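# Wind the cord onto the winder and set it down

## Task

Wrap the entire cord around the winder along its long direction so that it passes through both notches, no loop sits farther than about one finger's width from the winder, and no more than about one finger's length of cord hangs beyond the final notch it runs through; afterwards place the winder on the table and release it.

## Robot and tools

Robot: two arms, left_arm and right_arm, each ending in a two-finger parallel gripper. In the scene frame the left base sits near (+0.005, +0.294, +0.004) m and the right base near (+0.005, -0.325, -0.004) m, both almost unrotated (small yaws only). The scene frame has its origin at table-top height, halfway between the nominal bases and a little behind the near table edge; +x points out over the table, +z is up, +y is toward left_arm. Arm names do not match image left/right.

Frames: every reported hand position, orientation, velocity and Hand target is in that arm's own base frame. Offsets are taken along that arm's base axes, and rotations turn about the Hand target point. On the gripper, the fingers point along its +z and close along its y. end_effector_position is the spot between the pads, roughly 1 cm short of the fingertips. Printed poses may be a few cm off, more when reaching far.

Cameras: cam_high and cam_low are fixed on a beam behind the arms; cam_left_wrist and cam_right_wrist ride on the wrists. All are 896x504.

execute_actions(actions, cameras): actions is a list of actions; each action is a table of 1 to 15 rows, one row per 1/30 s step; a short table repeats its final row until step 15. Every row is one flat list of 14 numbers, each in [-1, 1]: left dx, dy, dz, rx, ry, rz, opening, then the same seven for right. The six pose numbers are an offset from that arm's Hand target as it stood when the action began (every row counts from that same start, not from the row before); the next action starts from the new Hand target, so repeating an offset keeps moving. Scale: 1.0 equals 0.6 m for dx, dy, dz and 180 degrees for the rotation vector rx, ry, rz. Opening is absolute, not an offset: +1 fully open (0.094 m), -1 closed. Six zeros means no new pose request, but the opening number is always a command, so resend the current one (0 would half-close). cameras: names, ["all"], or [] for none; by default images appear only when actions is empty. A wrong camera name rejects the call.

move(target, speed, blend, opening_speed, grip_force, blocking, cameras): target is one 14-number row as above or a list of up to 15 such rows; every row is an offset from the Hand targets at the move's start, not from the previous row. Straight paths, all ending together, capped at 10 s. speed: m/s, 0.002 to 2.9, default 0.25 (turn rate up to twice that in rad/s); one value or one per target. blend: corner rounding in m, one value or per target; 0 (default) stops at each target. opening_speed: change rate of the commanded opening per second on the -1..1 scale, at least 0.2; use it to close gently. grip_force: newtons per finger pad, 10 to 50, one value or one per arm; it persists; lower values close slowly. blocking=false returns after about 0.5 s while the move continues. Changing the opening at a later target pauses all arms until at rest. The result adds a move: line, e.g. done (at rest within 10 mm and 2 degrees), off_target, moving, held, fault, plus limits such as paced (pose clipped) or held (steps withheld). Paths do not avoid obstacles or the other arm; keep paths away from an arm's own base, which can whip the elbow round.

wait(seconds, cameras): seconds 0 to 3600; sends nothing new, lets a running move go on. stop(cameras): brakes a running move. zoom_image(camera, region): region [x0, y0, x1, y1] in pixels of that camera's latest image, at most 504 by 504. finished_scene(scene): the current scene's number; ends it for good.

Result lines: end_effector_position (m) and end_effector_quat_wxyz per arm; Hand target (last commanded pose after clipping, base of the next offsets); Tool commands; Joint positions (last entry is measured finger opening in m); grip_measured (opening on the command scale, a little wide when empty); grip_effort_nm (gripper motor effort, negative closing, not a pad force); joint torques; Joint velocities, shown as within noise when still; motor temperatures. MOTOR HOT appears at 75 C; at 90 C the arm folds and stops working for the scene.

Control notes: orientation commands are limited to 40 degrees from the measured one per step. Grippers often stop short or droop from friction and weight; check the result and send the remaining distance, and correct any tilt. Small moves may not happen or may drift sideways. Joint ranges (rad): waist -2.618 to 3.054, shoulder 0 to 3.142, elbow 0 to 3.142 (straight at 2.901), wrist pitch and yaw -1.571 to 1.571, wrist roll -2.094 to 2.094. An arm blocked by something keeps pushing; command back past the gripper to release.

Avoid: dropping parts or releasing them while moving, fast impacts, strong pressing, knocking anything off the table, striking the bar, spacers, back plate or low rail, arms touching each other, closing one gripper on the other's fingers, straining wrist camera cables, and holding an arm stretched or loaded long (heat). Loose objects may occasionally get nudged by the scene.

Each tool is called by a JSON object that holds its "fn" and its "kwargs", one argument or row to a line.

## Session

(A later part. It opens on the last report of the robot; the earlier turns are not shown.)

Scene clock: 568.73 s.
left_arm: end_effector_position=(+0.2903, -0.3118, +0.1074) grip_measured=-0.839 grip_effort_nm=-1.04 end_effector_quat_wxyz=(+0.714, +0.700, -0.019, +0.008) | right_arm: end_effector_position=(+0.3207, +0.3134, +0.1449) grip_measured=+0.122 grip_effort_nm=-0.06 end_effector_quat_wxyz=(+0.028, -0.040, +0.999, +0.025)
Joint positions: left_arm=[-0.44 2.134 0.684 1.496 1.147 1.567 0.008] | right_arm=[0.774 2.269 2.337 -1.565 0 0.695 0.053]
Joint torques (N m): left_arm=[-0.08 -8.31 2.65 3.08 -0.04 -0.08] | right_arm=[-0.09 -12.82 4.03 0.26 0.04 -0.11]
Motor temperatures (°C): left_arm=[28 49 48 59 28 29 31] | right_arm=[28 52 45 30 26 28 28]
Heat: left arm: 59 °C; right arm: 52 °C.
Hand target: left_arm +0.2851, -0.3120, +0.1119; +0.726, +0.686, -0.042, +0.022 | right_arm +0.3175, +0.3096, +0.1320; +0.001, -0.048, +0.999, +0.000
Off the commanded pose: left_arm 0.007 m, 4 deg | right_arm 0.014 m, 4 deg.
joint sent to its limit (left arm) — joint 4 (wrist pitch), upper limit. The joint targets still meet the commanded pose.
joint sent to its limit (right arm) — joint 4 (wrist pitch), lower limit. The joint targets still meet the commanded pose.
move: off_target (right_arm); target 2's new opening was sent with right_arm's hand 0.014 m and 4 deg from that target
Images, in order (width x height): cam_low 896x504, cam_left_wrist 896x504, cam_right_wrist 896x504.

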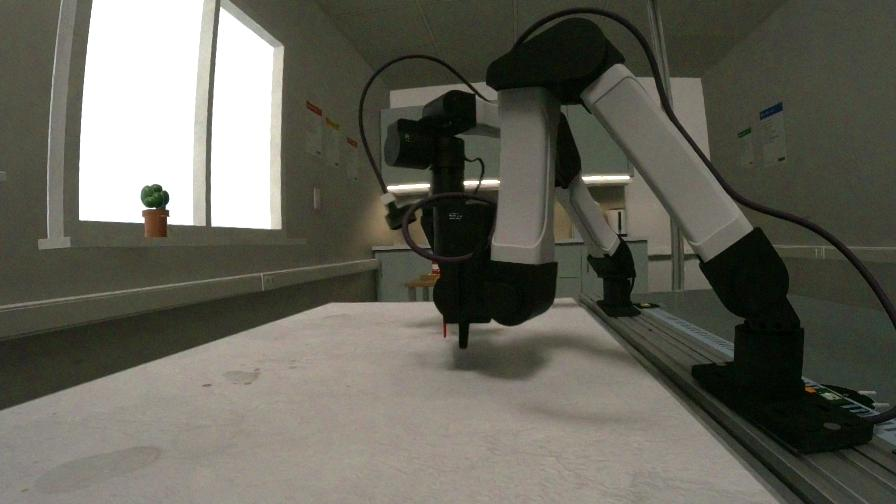

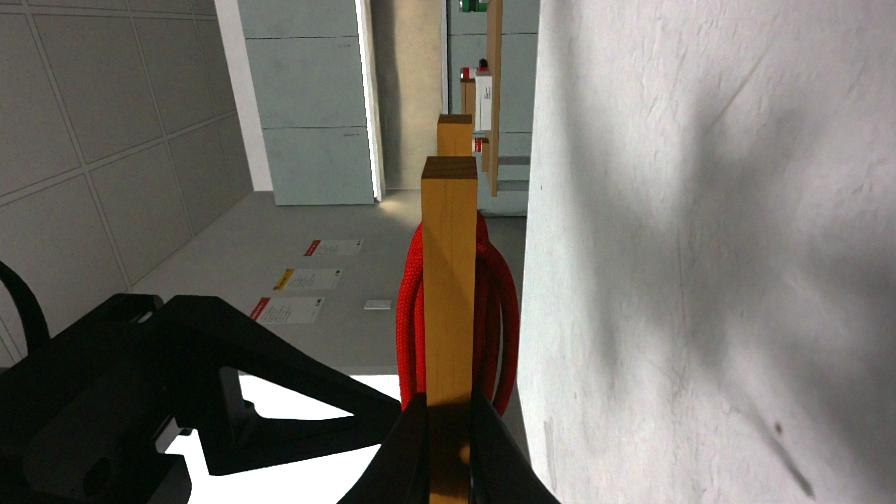

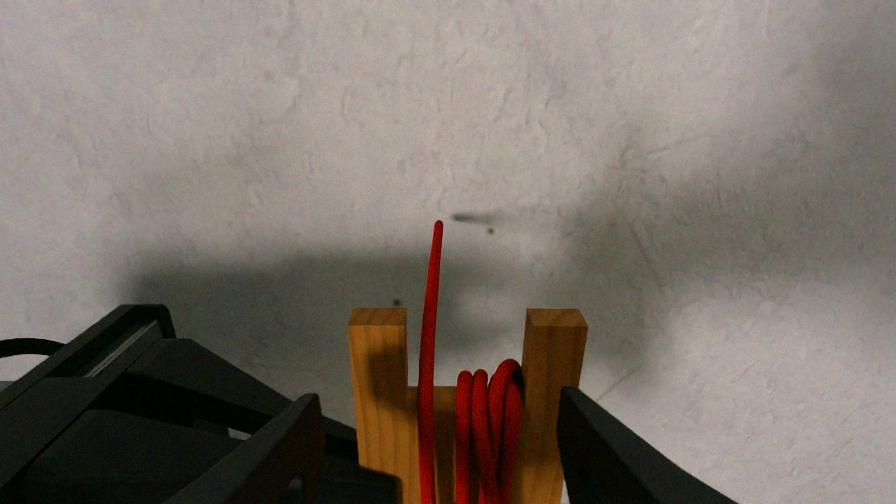

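{"fn": "move", "kwargs": {
  "target": [
    [0,0,0,0,0,0,-0.9, 0,0,0.003,0,0,0,0.7],
    [0,0,0,0,0,0,-0.9, -0.008,-0.004,-0.03,0,0,0,0.7]
  ],
  "speed": 0.12,
  "cameras": ["cam_right_wrist"]
}}

Scene clock: 582.03 s.
left_arm: end_effector_position=(+0.2903, -0.3118, +0.1071) grip_measured=-0.839 grip_effort_nm=-1.04 end_effector_quat_wxyz=(+0.714, +0.700, -0.019, +0.007) | right_arm: end_effector_position=(+0.3117, +0.3047, +0.1195) grip_measured=+0.698 grip_effort_nm=0.14 end_effector_quat_wxyz=(-0.001, -0.044, +0.999, -0.001)
Joint positions: left_arm=[-0.44 2.135 0.684 1.496 1.147 1.567 0.008] | right_arm=[0.774 2.269 2.236 -1.54 0 0.685 0.08]
Joint torques (N m): left_arm=[-0.06 -8.4 2.66 3.08 -0.04 -0.08] | right_arm=[0.25 -14.56 3.89 0.48 0.04 -0.07]
Motor temperatures (°C): left_arm=[28 49 46 59 28 29 31] | right_arm=[28 53 45 29 25 28 28]
Heat: left arm: 59 °C; right arm: 53 °C.
Hand target: left_arm +0.2851, -0.3120, +0.1120; +0.727, +0.686, -0.042, +0.022 | right_arm +0.3127, +0.3072, +0.1140; +0.001, -0.048, +0.999, +0.000
Off the commanded pose: left_arm 0.007 m, 4 deg | right_arm 0.006 m, 1 deg.
joint sent to its limit (left arm) — joint 4 (wrist pitch), upper limit. The joint targets still meet the commanded pose.
move: done

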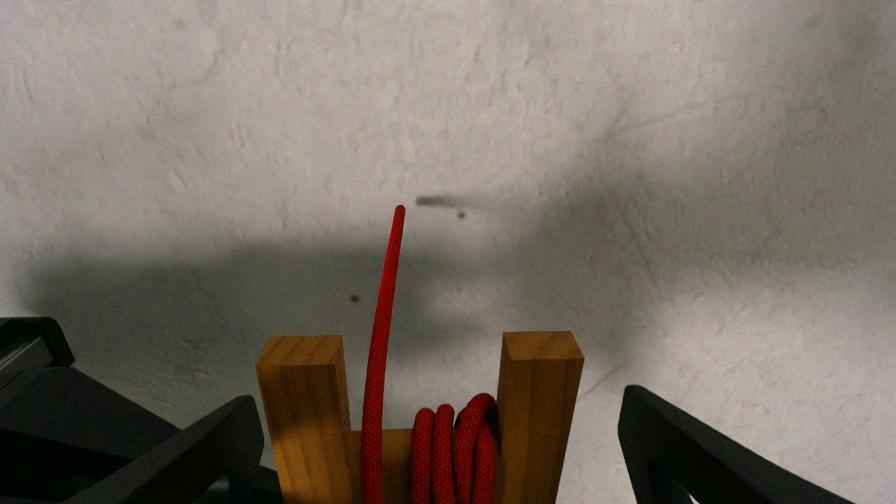

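{"fn": "move", "kwargs": {
  "target": [
    [0,0,0,0,0,0,-0.9, 0,0.009,-0.006,0,0,0,0.7],
    [0,0,0,0,0,0,-0.9, 0,0.009,-0.006,0,0,0,0.12]
  ],
  "speed": 0.1,
  "opening_speed": 0.8,
  "cameras": ["cam_right_wrist", "cam_left_wrist"]
}}

Scene clock: 588.30 s.
left_arm: end_effector_position=(+0.2903, -0.3118, +0.1071) grip_measured=-0.839 grip_effort_nm=-1.04 end_effector_quat_wxyz=(+0.714, +0.700, -0.019, +0.007) | right_arm: end_effector_position=(+0.3121, +0.3064, +0.1195) grip_measured=+0.200 grip_effort_nm=-0.99 end_effector_quat_wxyz=(+0.001, -0.042, +0.999, +0.001)
Joint positions: left_arm=[-0.44 2.135 0.684 1.496 1.147 1.567 0.008] | right_arm=[0.776 2.269 2.236 -1.534 0 0.692 0.056]
Joint torques (N m): left_arm=[-0.06 -8.4 2.65 3.08 -0.04 -0.08] | right_arm=[0.8 -12.94 4.98 0.46 0.05 0.01]
Motor temperatures (°C): left_arm=[28 49 46 59 28 29 31] | right_arm=[28 54 44 29 25 28 28]
Heat: left arm: 59 °C; right arm: 54 °C.
Hand target: left_arm +0.2851, -0.3120, +0.1120; +0.727, +0.686, -0.042, +0.022 | right_arm +0.3127, +0.3126, +0.1104; +0.001, -0.048, +0.999, +0.000
Off the commanded pose: left_arm 0.007 m, 4 deg | right_arm 0.011 m, 1 deg.
joint sent to its limit (left arm) — joint 4 (wrist pitch), upper limit. The joint targets still meet the commanded pose.
move: off_target (right_arm); target 2's new opening was sent with right_arm's hand 0.012 m and 0 deg from that target
Images, in order (width x height): cam_left_wrist 896x504, cam_right_wrist 896x504.

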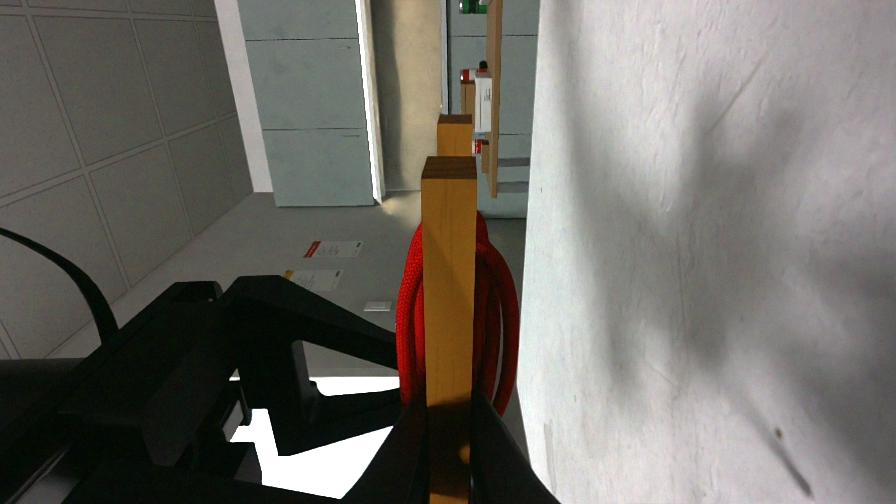

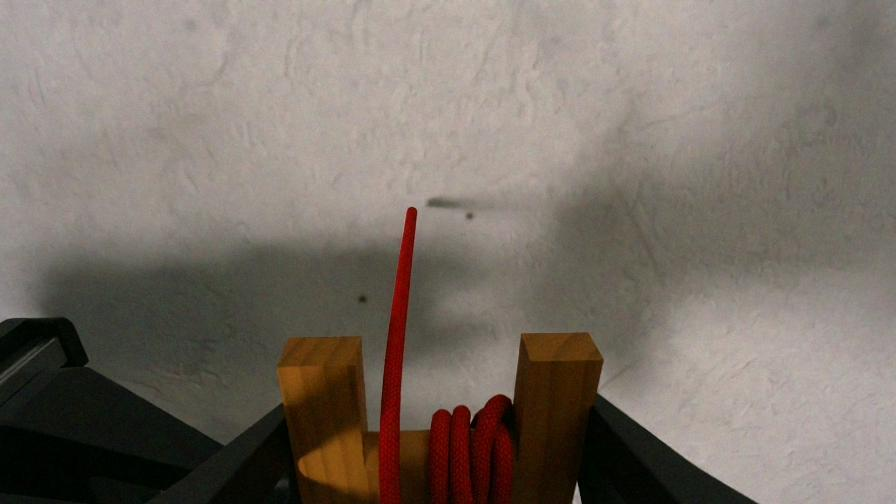

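{"fn": "move", "kwargs": {
  "target": [
    [0,0,0.001,0,0,0,-0.45, 0,0,0,0,0,0,0.12],
    [0.004,0.18,0.001,0,0,0,-0.45, 0,0,0,0,0,0,0.12],
    [0.0,0.3,0.25,0,0,0,-0.45, -0.07,0,0.0,0,0,0,0.12]
  ],
  "speed": [0.1,0.15,0.25],
  "blend": [0,0.02,0],
  "cameras": ["cam_right_wrist", "cam_low", "cam_high"]
}}

Scene clock: 596.57 s.
left_arm: end_effector_position=(+0.2924, -0.1328, +0.2570) grip_measured=-0.453 grip_effort_nm=0.12 end_effector_quat_wxyz=(+0.711, +0.697, +0.045, +0.087) | right_arm: end_effector_position=(+0.2711, +0.3101, +0.1008) grip_measured=+0.199 grip_effort_nm=-0.99 end_effector_quat_wxyz=(-0.013, -0.055, +0.998, -0.014)
Joint positions: left_arm=[0.146 1.525 0.58 1.499 1.523 1.075 0.026] | right_arm=[0.853 2.175 2.006 -1.441 0 0.742 0.056]
Joint torques (N m): left_arm=[0.84 -6.57 6.39 1.68 0.11 -0.37] | right_arm=[0.38 -17.48 3.96 0.38 0.05 0.14]
Motor temperatures (°C): left_arm=[28 48 45 58 28 29 30] | right_arm=[28 56 44 29 25 28 28]
Heat: left arm: 58 °C; right arm: 56 °C.
Hand target: left_arm +0.2851, -0.1321, +0.2620; +0.726, +0.686, -0.042, +0.022 | right_arm +0.2707, +0.3126, +0.1104; +0.001, -0.048, +0.999, +0.000
Off the commanded pose: left_arm 0.009 m, 13 deg | right_arm 0.010 m, 2 deg.
joint sent to its limit (left arm) — joint 5 (wrist yaw), upper limit. The joint targets are off in orientation, not in position.
move: off_target (left_arm)
Images, in order (width x height): cam_high 896x504, cam_low 896x504, cam_right_wrist 896x504.

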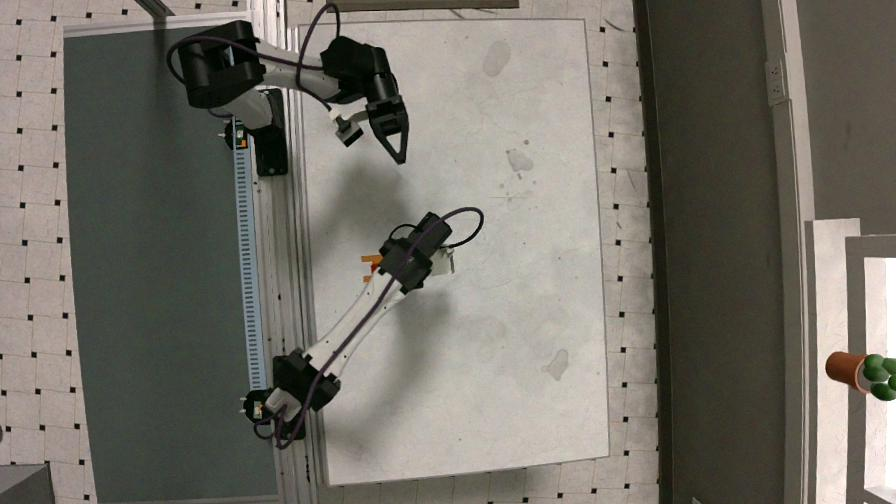

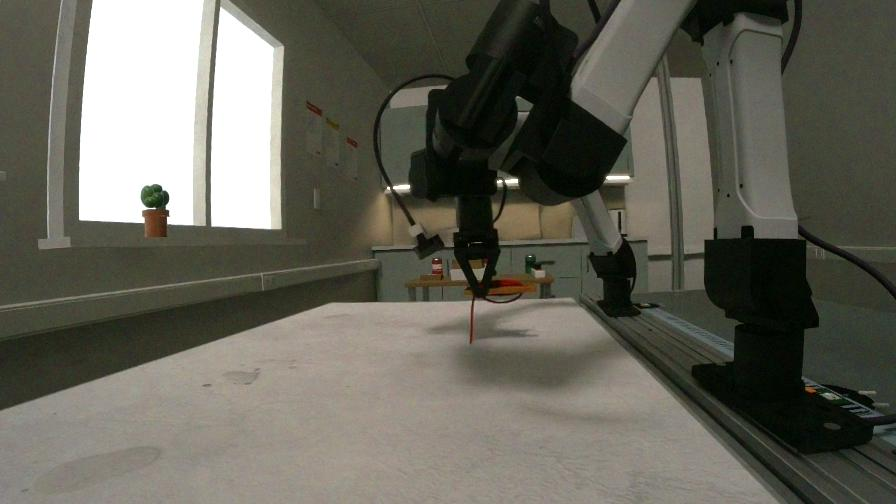

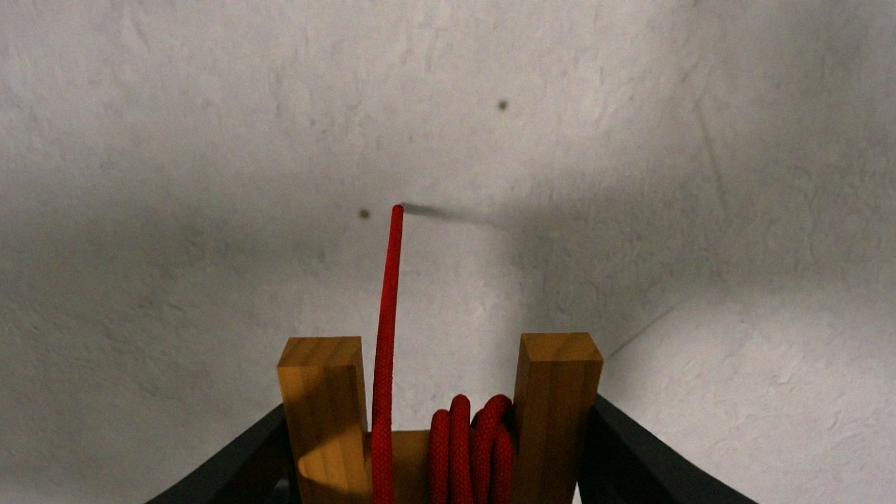

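{"fn": "zoom_image", "kwargs": {
  "camera": "cam_low",
  "region": [430, 250, 570, 360]
}}

Scaled by 3.600 from the camera's image (finer frame: 1280x720).

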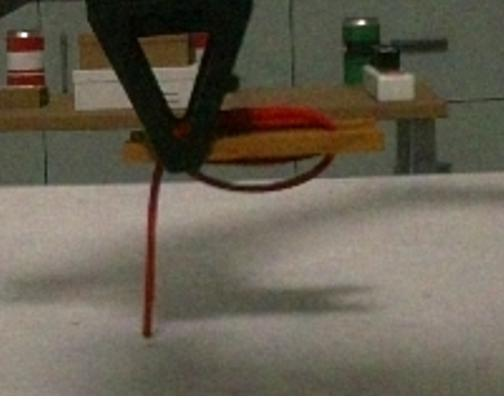

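{"fn": "move", "kwargs": {
  "target": [
    [0,0,0,0,0,0,-0.45, 0.032,0.002,-0.021,0,0,0,0.12],
    [0,0,0,0,0,0,-0.45, 0.099,0.0065,-0.079,0,0,0,0.12],
    [0,0,0,0,0,0,-0.45, 0.142,0.0095,-0.112,0,0,0,0.12]
  ],
  "speed": [0.1,0.12,0.08],
  "blend": [0.02,0.02,0],
  "cameras": ["cam_right_wrist", "cam_low"]
}}

{"fn": "zoom_image", "kwargs": {
  "camera": "cam_low",
  "region": [380, 270, 560, 390]
}}

Scene clock: 604.70 s.
left_arm: end_effector_position=(+0.2924, -0.1328, +0.2570) grip_measured=-0.453 grip_effort_nm=0.12 end_effector_quat_wxyz=(+0.711, +0.697, +0.045, +0.087) | right_arm: end_effector_position=(+0.3483, +0.3166, +0.0454) grip_measured=+0.199 grip_effort_nm=-0.99 end_effector_quat_wxyz=(-0.003, -0.047, +0.999, -0.003)
Joint positions: left_arm=[0.146 1.525 0.58 1.499 1.523 1.075 0.026] | right_arm=[0.738 2.435 2.228 -1.373 0 0.644 0.056]
Joint torques (N m): left_arm=[0.84 -6.5 6.39 1.71 0.11 -0.39] | right_arm=[-0.69 -14 7.88 0.24 0.04 -0.11]
Motor temperatures (°C): left_arm=[28 48 46 55 28 30 30] | right_arm=[28 58 44 29 25 28 29]
Heat: left arm: 55 °C; right arm: 58 °C.
Hand target: left_arm +0.2851, -0.1321, +0.2620; +0.726, +0.686, -0.042, +0.022 | right_arm +0.3560, +0.3183, +0.0432; +0.001, -0.048, +0.999, +0.000
Off the commanded pose: left_arm 0.009 m, 13 deg | right_arm 0.008 m, 1 deg.
joint sent to its limit (left arm) — joint 5 (wrist yaw), upper limit. The joint targets are off in orientation, not in position.
move: done; blend cut to 0.0115 m at target 1, 0.0163 m at target 2
Images, in order (width x height): cam_low 896x504, cam_right_wrist 896x504.

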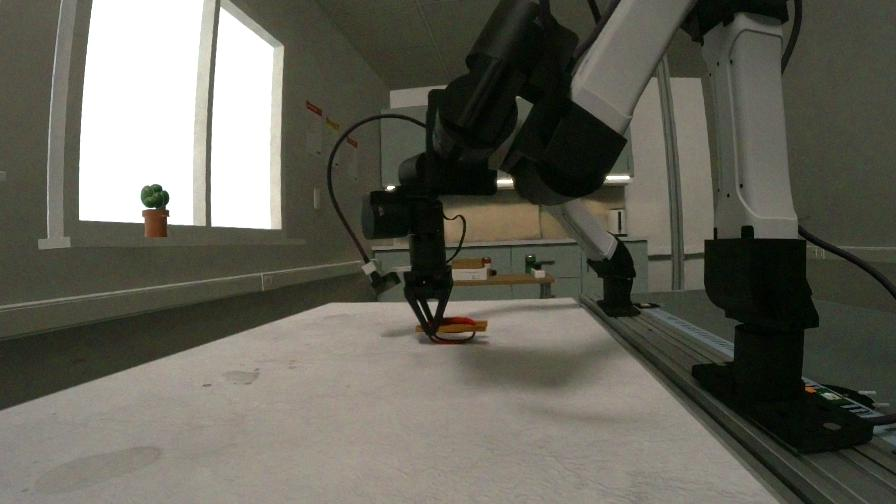

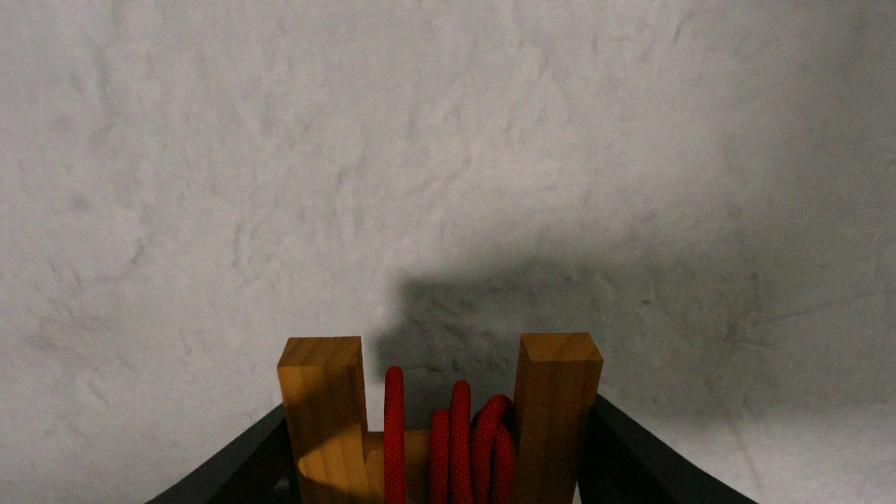

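Scaled by 2.800 from the camera's image (finer frame: 1280x720).

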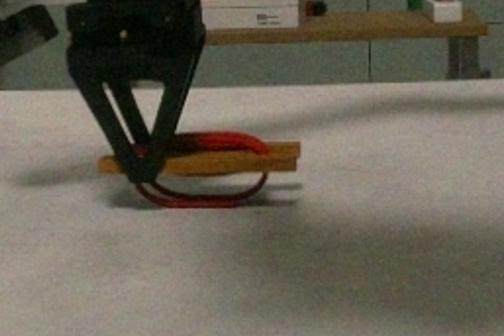

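{"fn": "move", "kwargs": {
  "target": [0,0,0,0,0,0,-0.45, 0.006,0.0005,-0.028,0,0,0,0.12],
  "speed": 0.05,
  "cameras": ["cam_right_wrist", "cam_low"]
}}

{"fn": "zoom_image", "kwargs": {
  "camera": "cam_low",
  "region": [380, 270, 560, 390]
}}

Scene clock: 607.80 s.
left_arm: end_effector_position=(+0.2924, -0.1328, +0.2570) grip_measured=-0.453 grip_effort_nm=0.12 end_effector_quat_wxyz=(+0.711, +0.697, +0.045, +0.087) | right_arm: end_effector_position=(+0.3542, +0.3190, +0.0374) grip_measured=+0.199 grip_effort_nm=-0.99 end_effector_quat_wxyz=(+0.001, -0.045, +0.999, +0.001)
Joint positions: left_arm=[0.146 1.525 0.58 1.499 1.523 1.075 0.026] | right_arm=[0.733 2.453 2.228 -1.344 0 0.644 0.056]
Joint torques (N m): left_arm=[0.84 -6.52 6.38 1.7 0.11 -0.39] | right_arm=[-0.69 -14.15 5.24 0.48 0.05 -0.11]
Motor temperatures (°C): left_arm=[28 47 47 54 28 30 29] | right_arm=[28 60 44 29 25 28 29]
Heat: left arm: 54 °C; right arm: 60 °C.
Hand target: left_arm +0.2851, -0.1321, +0.2620; +0.726, +0.686, -0.042, +0.022 | right_arm +0.3596, +0.3186, +0.0264; +0.001, -0.048, +0.999, +0.000
Off the commanded pose: left_arm 0.009 m, 13 deg | right_arm 0.012 m, 0 deg.
joint sent to its limit (left arm) — joint 5 (wrist yaw), upper limit. The joint targets are off in orientation, not in position.
move: off_target (right_arm)
Images, in order (width x height): cam_low 896x504, cam_right_wrist 896x504.

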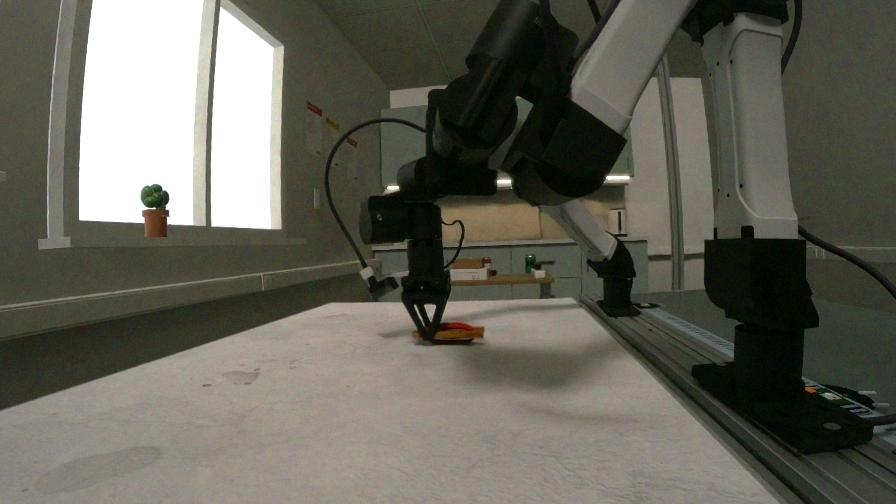

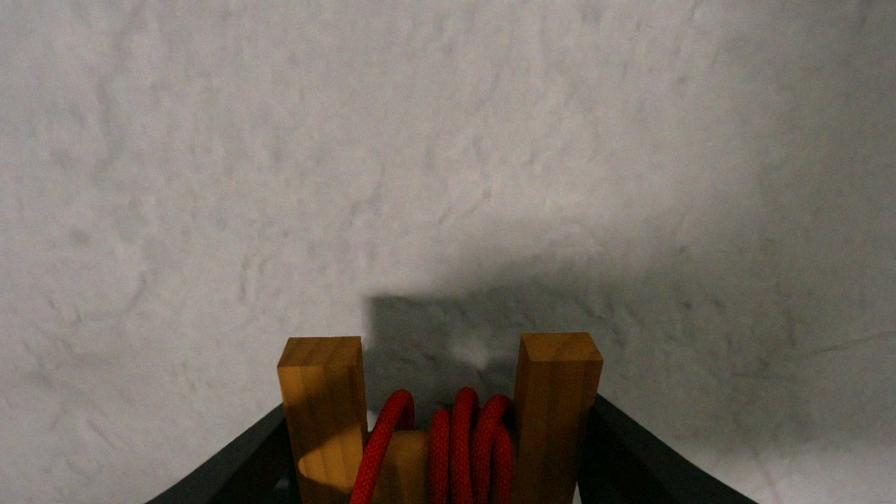

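Scaled by 2.800 from the camera's image (finer frame: 1280x720).

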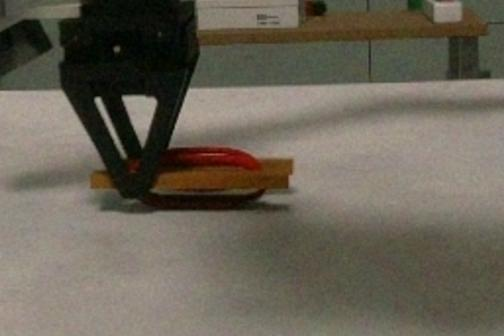

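{"fn": "move", "kwargs": {
  "target": [0,0,0,0,0,0,-0.45, 0.0,0,-0.02,0,0,0,0.12],
  "speed": 0.05,
  "cameras": ["cam_right_wrist", "cam_low"]
}}

{"fn": "zoom_image", "kwargs": {
  "camera": "cam_low",
  "region": [380, 270, 560, 390]
}}

Scene clock: 610.00 s.
left_arm: end_effector_position=(+0.2924, -0.1328, +0.2570) grip_measured=-0.453 grip_effort_nm=0.12 end_effector_quat_wxyz=(+0.711, +0.697, +0.045, +0.087) | right_arm: end_effector_position=(+0.3550, +0.3197, +0.0308) grip_measured=+0.199 grip_effort_nm=-0.99 end_effector_quat_wxyz=(+0.003, -0.048, +0.999, +0.002)
Joint positions: left_arm=[0.146 1.525 0.58 1.499 1.523 1.075 0.026] | right_arm=[0.733 2.453 2.204 -1.315 0 0.636 0.056]
Joint torques (N m): left_arm=[0.84 -6.5 6.38 1.71 0.11 -0.39] | right_arm=[-0.69 -14.08 3.78 0.64 0.05 -0.11]
Motor temperatures (°C): left_arm=[28 47 47 54 28 30 29] | right_arm=[28 60 44 29 25 28 29]
Heat: left arm: 54 °C; right arm: 60 °C.
Hand target: left_arm +0.2851, -0.1321, +0.2620; +0.726, +0.686, -0.042, +0.022 | right_arm +0.3596, +0.3186, +0.0144; +0.001, -0.048, +0.999, +0.000
Off the commanded pose: left_arm 0.009 m, 13 deg | right_arm 0.017 m, 0 deg.
joint sent to its limit (left arm) — joint 5 (wrist yaw), upper limit. The joint targets are off in orientation, not in position.
move: off_target (right_arm)
Images, in order (width x height): cam_low 896x504, cam_right_wrist 896x504.

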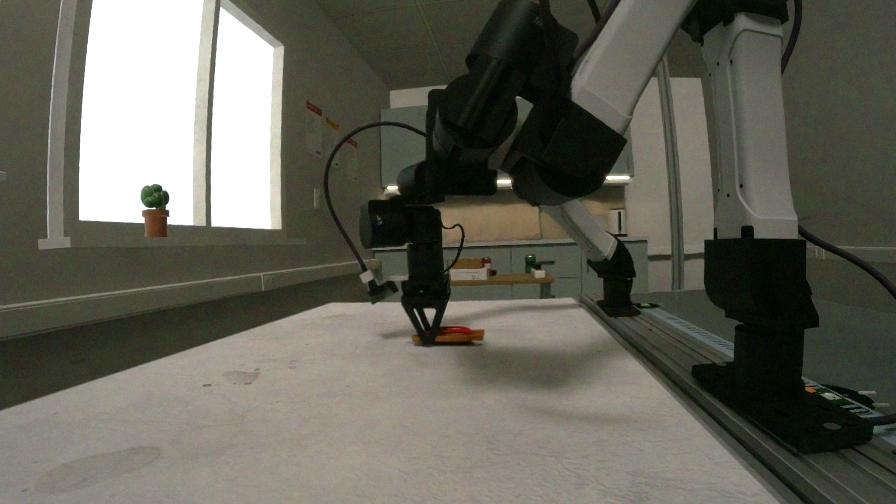

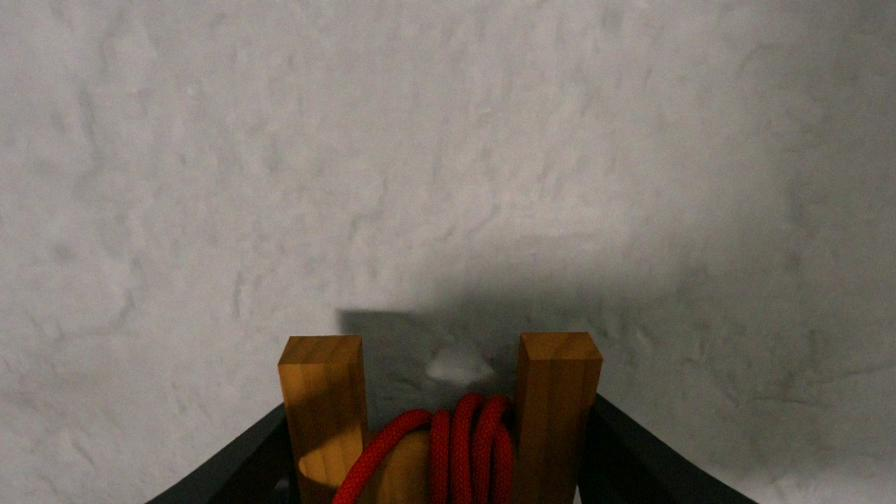

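Scaled by 2.800 from the camera's image (finer frame: 1280x720).

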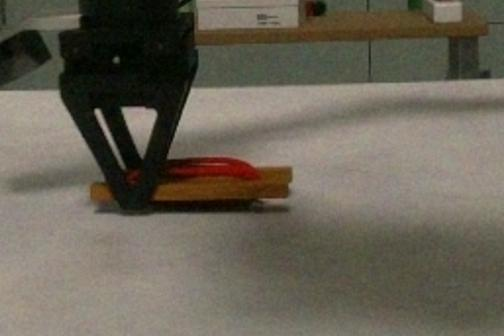

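{"fn": "wait", "kwargs": {
  "seconds": 0.1,
  "cameras": ["cam_left_wrist", "cam_high"]
}}

{"fn": "zoom_image", "kwargs": {
  "camera": "cam_high",
  "region": [360, 220, 500, 320]
}}

Scene clock: 616.70 s.
left_arm: end_effector_position=(+0.2924, -0.1328, +0.2570) grip_measured=-0.453 grip_effort_nm=0.12 end_effector_quat_wxyz=(+0.711, +0.697, +0.045, +0.087) | right_arm: end_effector_position=(+0.3550, +0.3197, +0.0308) grip_measured=+0.199 grip_effort_nm=-0.99 end_effector_quat_wxyz=(+0.003, -0.048, +0.999, +0.002)
Joint positions: left_arm=[0.146 1.525 0.58 1.499 1.523 1.075 0.026] | right_arm=[0.733 2.453 2.204 -1.315 0 0.636 0.056]
Joint torques (N m): left_arm=[0.84 -6.5 6.38 1.7 0.12 -0.39] | right_arm=[-0.68 -14.08 3.77 0.64 0.05 -0.11]
Motor temperatures (°C): left_arm=[28 46 47 53 28 30 29] | right_arm=[28 62 44 29 25 28 29]
Heat: left arm: 53 °C; right arm: 62 °C.
Hand target: left_arm +0.2851, -0.1321, +0.2620; +0.726, +0.686, -0.042, +0.022 | right_arm +0.3596, +0.3186, +0.0144; +0.001, -0.048, +0.999, +0.000
Tool commands: left_gripper/opening=-0.45 right_gripper/opening=+0.12
Off the commanded pose: left_arm 0.009 m, 13 deg | right_arm 0.017 m, 0 deg.
wait: 0.10 s; at rest from the start
Images, in order (width x height): cam_high 896x504, cam_left_wrist 896x504.

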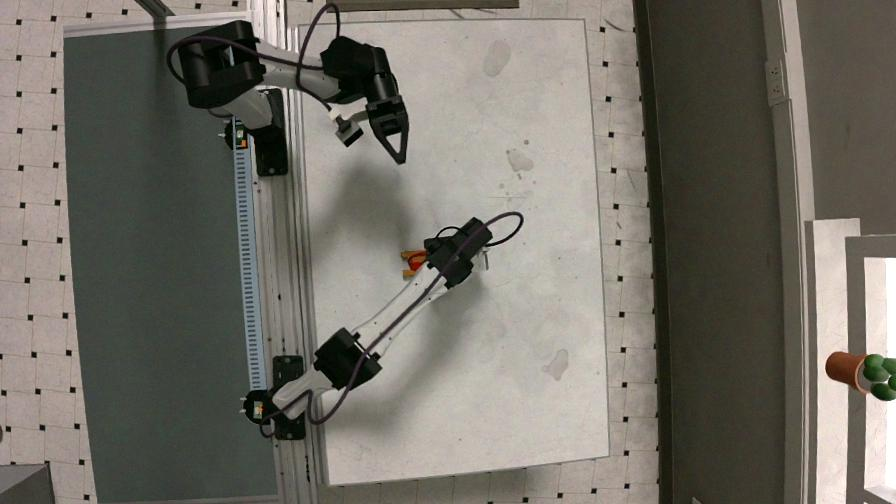

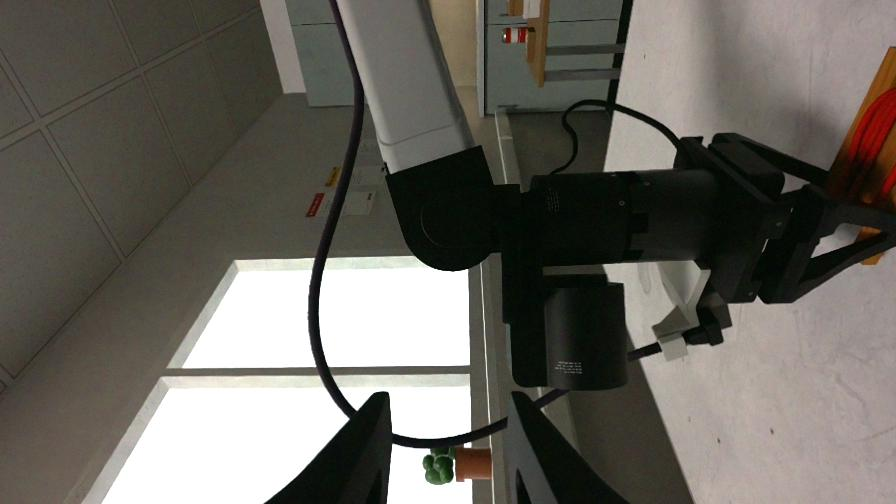

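Scaled by 3.600 from the camera's image (finer frame: 1280x720).

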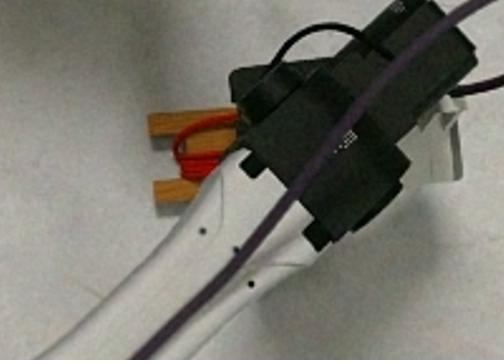

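{"fn": "move", "kwargs": {
  "target": [
    [-0.125,-0.1965,0.063,0.0107,0.3327,-0.0193,-0.2, -0.033,-0.003,0.093,0,0,0,0.12],
    [-0.125,-0.1965,0.063,0.0213,0.6653,-0.0387,-0.2, -0.078,-0.010,0.184,0,0,0,0.12],
    [-0.125,-0.1965,0.063,0.032,0.998,-0.058,-0.2, -0.078,-0.010,0.184,0,0,0,0.12],
    [0.008,-0.138,-0.24,0.032,0.998,-0.058,-0.2, -0.078,-0.010,0.184,0,0,0,0.12]
  ],
  "speed": [0.4,0.4,0.4,0.3],
  "blend": [0.02,0.03,0.03,0],
  "cameras": ["all"]
}}

Scene clock: 634.27 s.
left_arm: end_effector_position=(+0.2889, -0.2153, +0.1152) grip_measured=-0.203 grip_effort_nm=0.12 end_effector_quat_wxyz=(+0.006, +0.029, +0.713, -0.701) | right_arm: end_effector_position=(+0.3122, +0.3075, +0.1019) grip_measured=+0.199 grip_effort_nm=-0.99 end_effector_quat_wxyz=(-0.020, -0.054, +0.998, -0.018)
Joint positions: left_arm=[-0.14 1.947 0.576 1.203 1.462 -1.355 0.037] | right_arm=[0.778 2.338 2.281 -1.566 0 0.67 0.056]
Joint torques (N m): left_arm=[0.65 -7.1 4.19 2.65 0.2 -0.07] | right_arm=[0.62 -18.74 7.62 0.05 0.05 0.14]
Motor temperatures (°C): left_arm=[28 45 48 52 28 30 29] | right_arm=[28 66 44 28 25 28 29]
Heat: left arm: 52 °C; right arm: 66 °C.
Hand target: left_arm +0.2898, -0.2149, +0.1179; +0.021, +0.042, +0.684, -0.728 | right_arm +0.3128, +0.3126, +0.1248; +0.001, -0.048, +0.999, +0.000
Off the commanded pose: left_arm 0.003 m, 5 deg | right_arm 0.024 m, 3 deg.
joint sent to its limit (right arm) — joint 4 (wrist pitch), lower limit. The joint targets still meet the commanded pose.
move: off_target (left_arm, right_arm)

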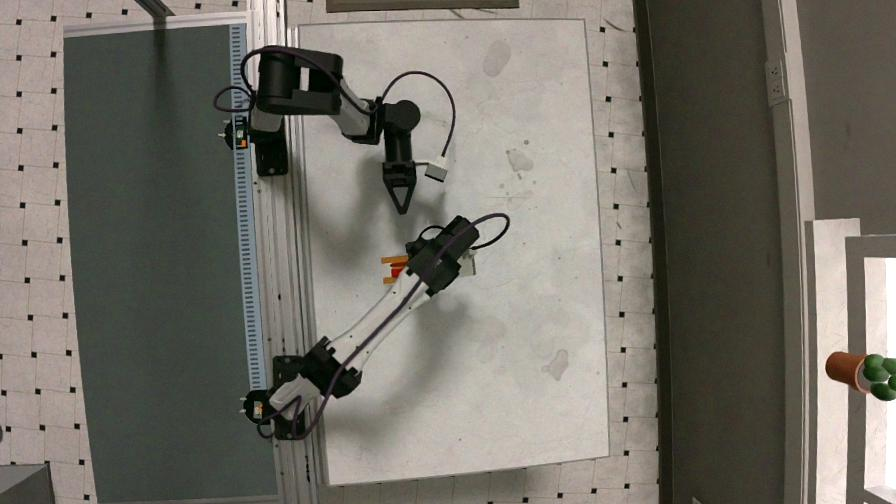

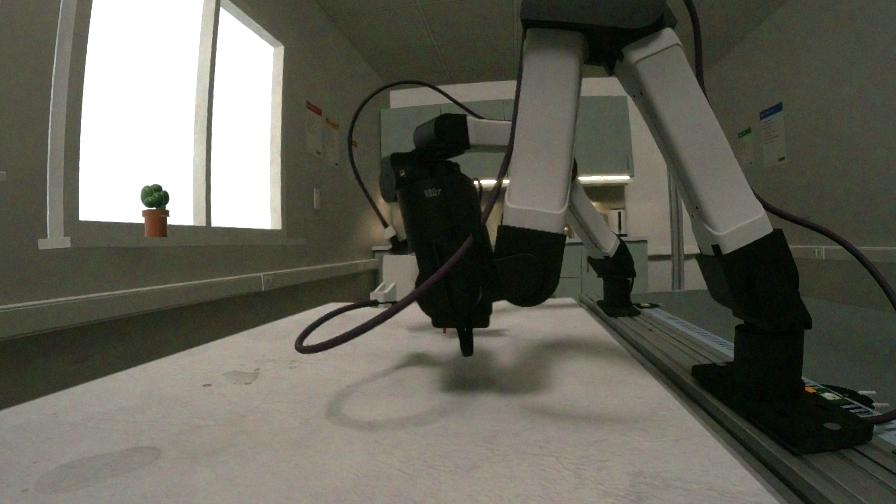

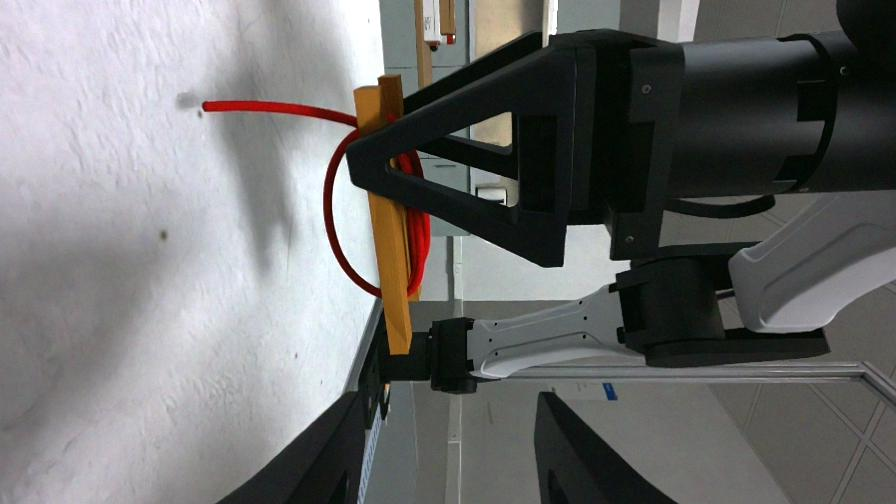

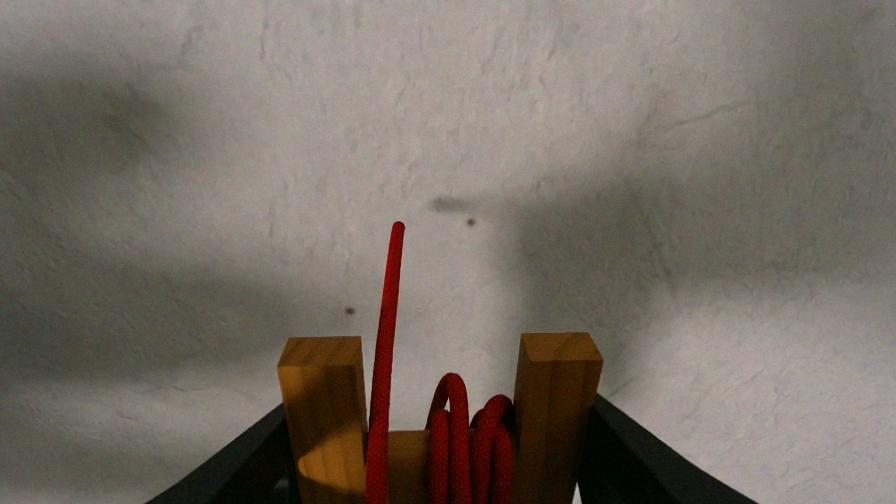

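{"fn": "move", "kwargs": {
  "target": [0,0,0,0,0,0,-0.2,0,0,0.0333,0,0,0,0.12],
  "speed": 0.15,
  "cameras": ["all"]
}}

Scene clock: 644.90 s.
left_arm: end_effector_position=(+0.2889, -0.2153, +0.1152) grip_measured=-0.203 grip_effort_nm=0.12 end_effector_quat_wxyz=(+0.006, +0.029, +0.713, -0.701) | right_arm: end_effector_position=(+0.3128, +0.3080, +0.1249) grip_measured=+0.199 grip_effort_nm=-0.99 end_effector_quat_wxyz=(+0.001, -0.054, +0.999, +0.001)
Joint positions: left_arm=[-0.14 1.947 0.576 1.203 1.462 -1.355 0.037] | right_arm=[0.778 2.286 2.287 -1.568 0 0.67 0.056]
Joint torques (N m): left_arm=[0.65 -7.92 4.31 2.24 0.2 0.15] | right_arm=[0.65 -17.68 7.5 0.16 0.05 0.14]
Motor temperatures (°C): left_arm=[28 46 47 53 28 30 28] | right_arm=[28 67 46 28 25 28 29]
Heat: left arm: 53 °C; right arm: 67 °C.
Hand target: left_arm +0.2894, -0.2147, +0.1178; +0.016, +0.049, +0.709, -0.703 (not the last commanded pose) | right_arm +0.3127, +0.3126, +0.1448; +0.001, -0.048, +0.999, +0.000
Off the commanded pose: left_arm 0.003 m, 5 deg | right_arm 0.020 m, 1 deg.
joint sent to its limit (right arm) — joint 4 (wrist pitch), lower limit. The joint targets are off in orientation, not in position.
move: off_target (right_arm)

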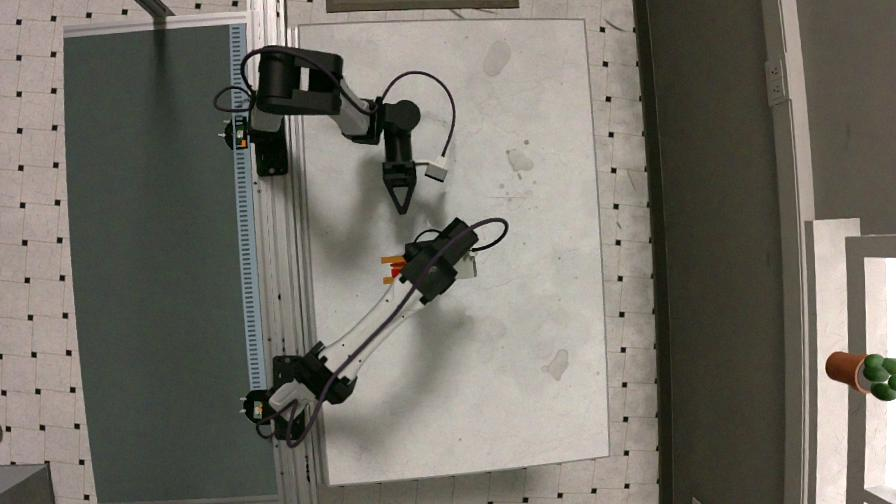

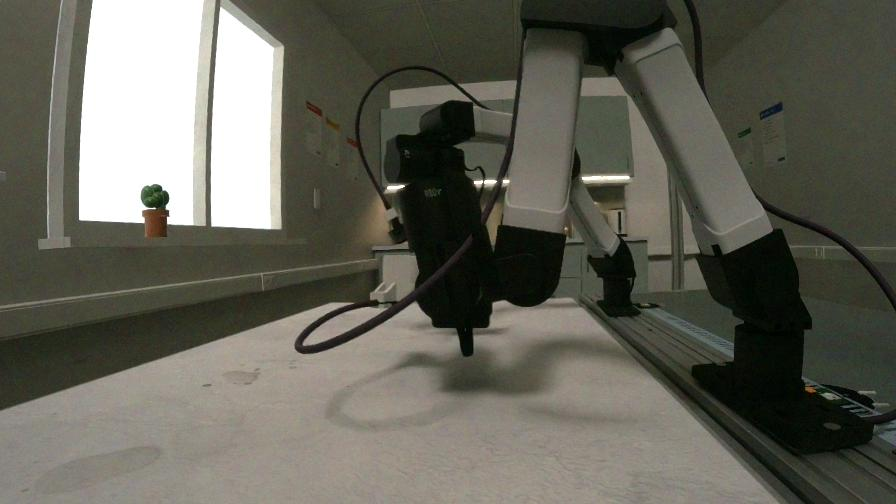

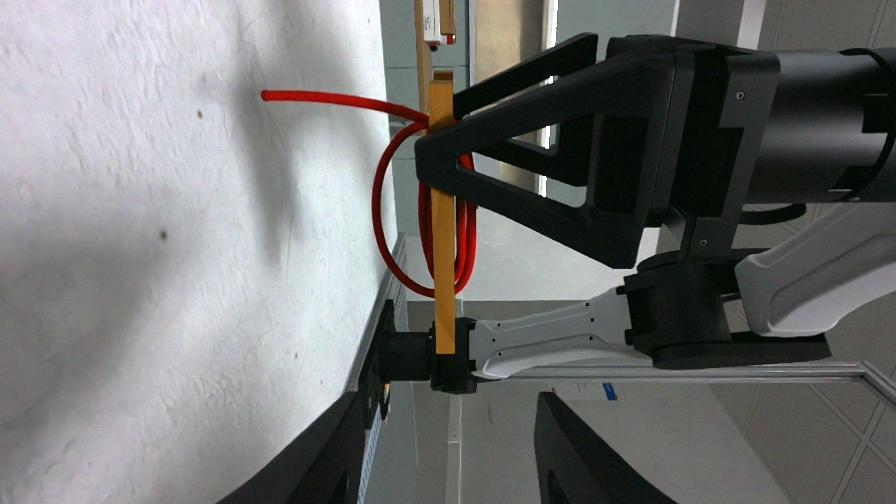

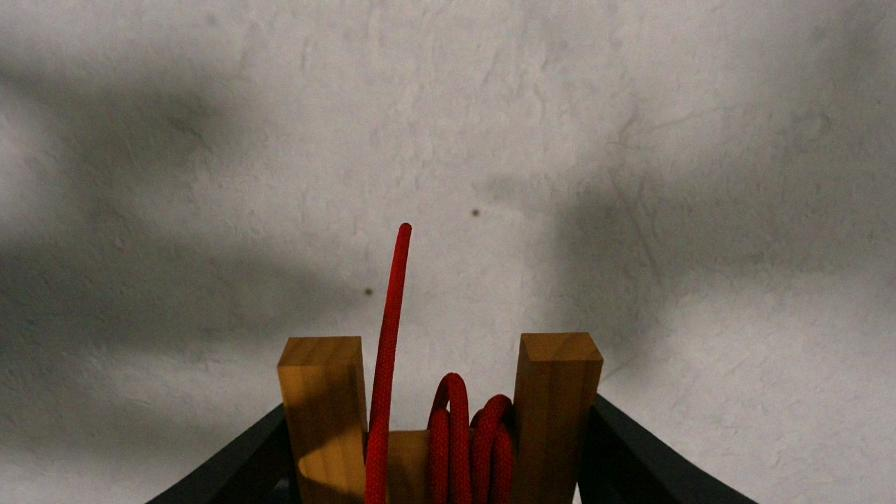

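{"fn": "move", "kwargs": {
  "target": [
    [0.0033,-0.1583,-0.0042,0,0,0,-0.2,0,0,0,0,0,0,0.12],
    [0.0033,-0.1583,-0.0042,0,0,0,-0.9,0,0,0,0,0,0,0.12]
  ],
  "speed": 0.12,
  "cameras": ["cam_left_wrist","cam_right_wrist"]
}}

Scene clock: 651.67 s.
left_arm: end_effector_position=(+0.2861, -0.3058, +0.1117) grip_measured=-0.842 grip_effort_nm=-1.04 end_effector_quat_wxyz=(-0.002, +0.039, +0.716, -0.697) | right_arm: end_effector_position=(+0.3128, +0.3080, +0.1249) grip_measured=+0.199 grip_effort_nm=-0.99 end_effector_quat_wxyz=(+0.001, -0.053, +0.999, +0.001)
Joint positions: left_arm=[-0.42 2.038 0.684 1.272 1.206 -1.442 0.007] | right_arm=[0.778 2.286 2.287 -1.568 0 0.672 0.056]
Joint torques (N m): left_arm=[-0.14 -7.9 5.16 2.77 -0.19 -0.06] | right_arm=[0.65 -17.68 7.53 0.16 0.05 0.13]
Motor temperatures (°C): left_arm=[28 47 46 54 28 30 28] | right_arm=[28 68 47 28 25 28 29]
Heat: left arm: 54 °C; right arm: 68 °C.
Hand target: left_arm +0.2914, -0.3096, +0.1153; +0.016, +0.049, +0.709, -0.703 | right_arm +0.3127, +0.3126, +0.1448; +0.001, -0.048, +0.999, +0.000
Off the commanded pose: left_arm 0.007 m, 3 deg | right_arm 0.020 m, 1 deg.
joint sent to its limit (right arm) — joint 4 (wrist pitch), lower limit. The joint targets are off in orientation, not in position.
move: off_target (left_arm); target 2's new opening was sent with left_arm's hand 0.010 m and 3 deg from that target

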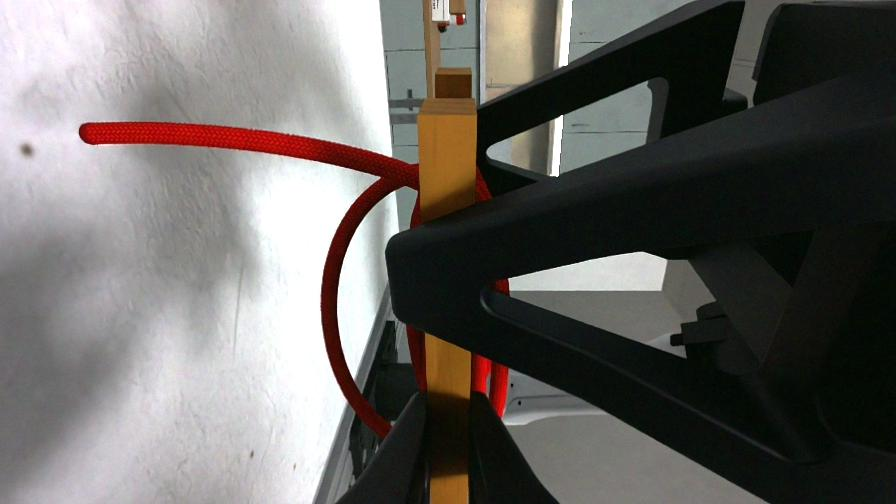

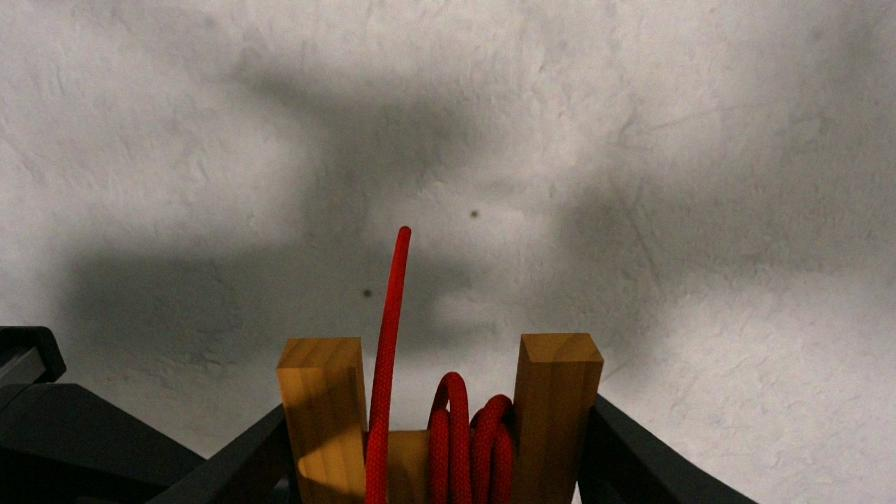

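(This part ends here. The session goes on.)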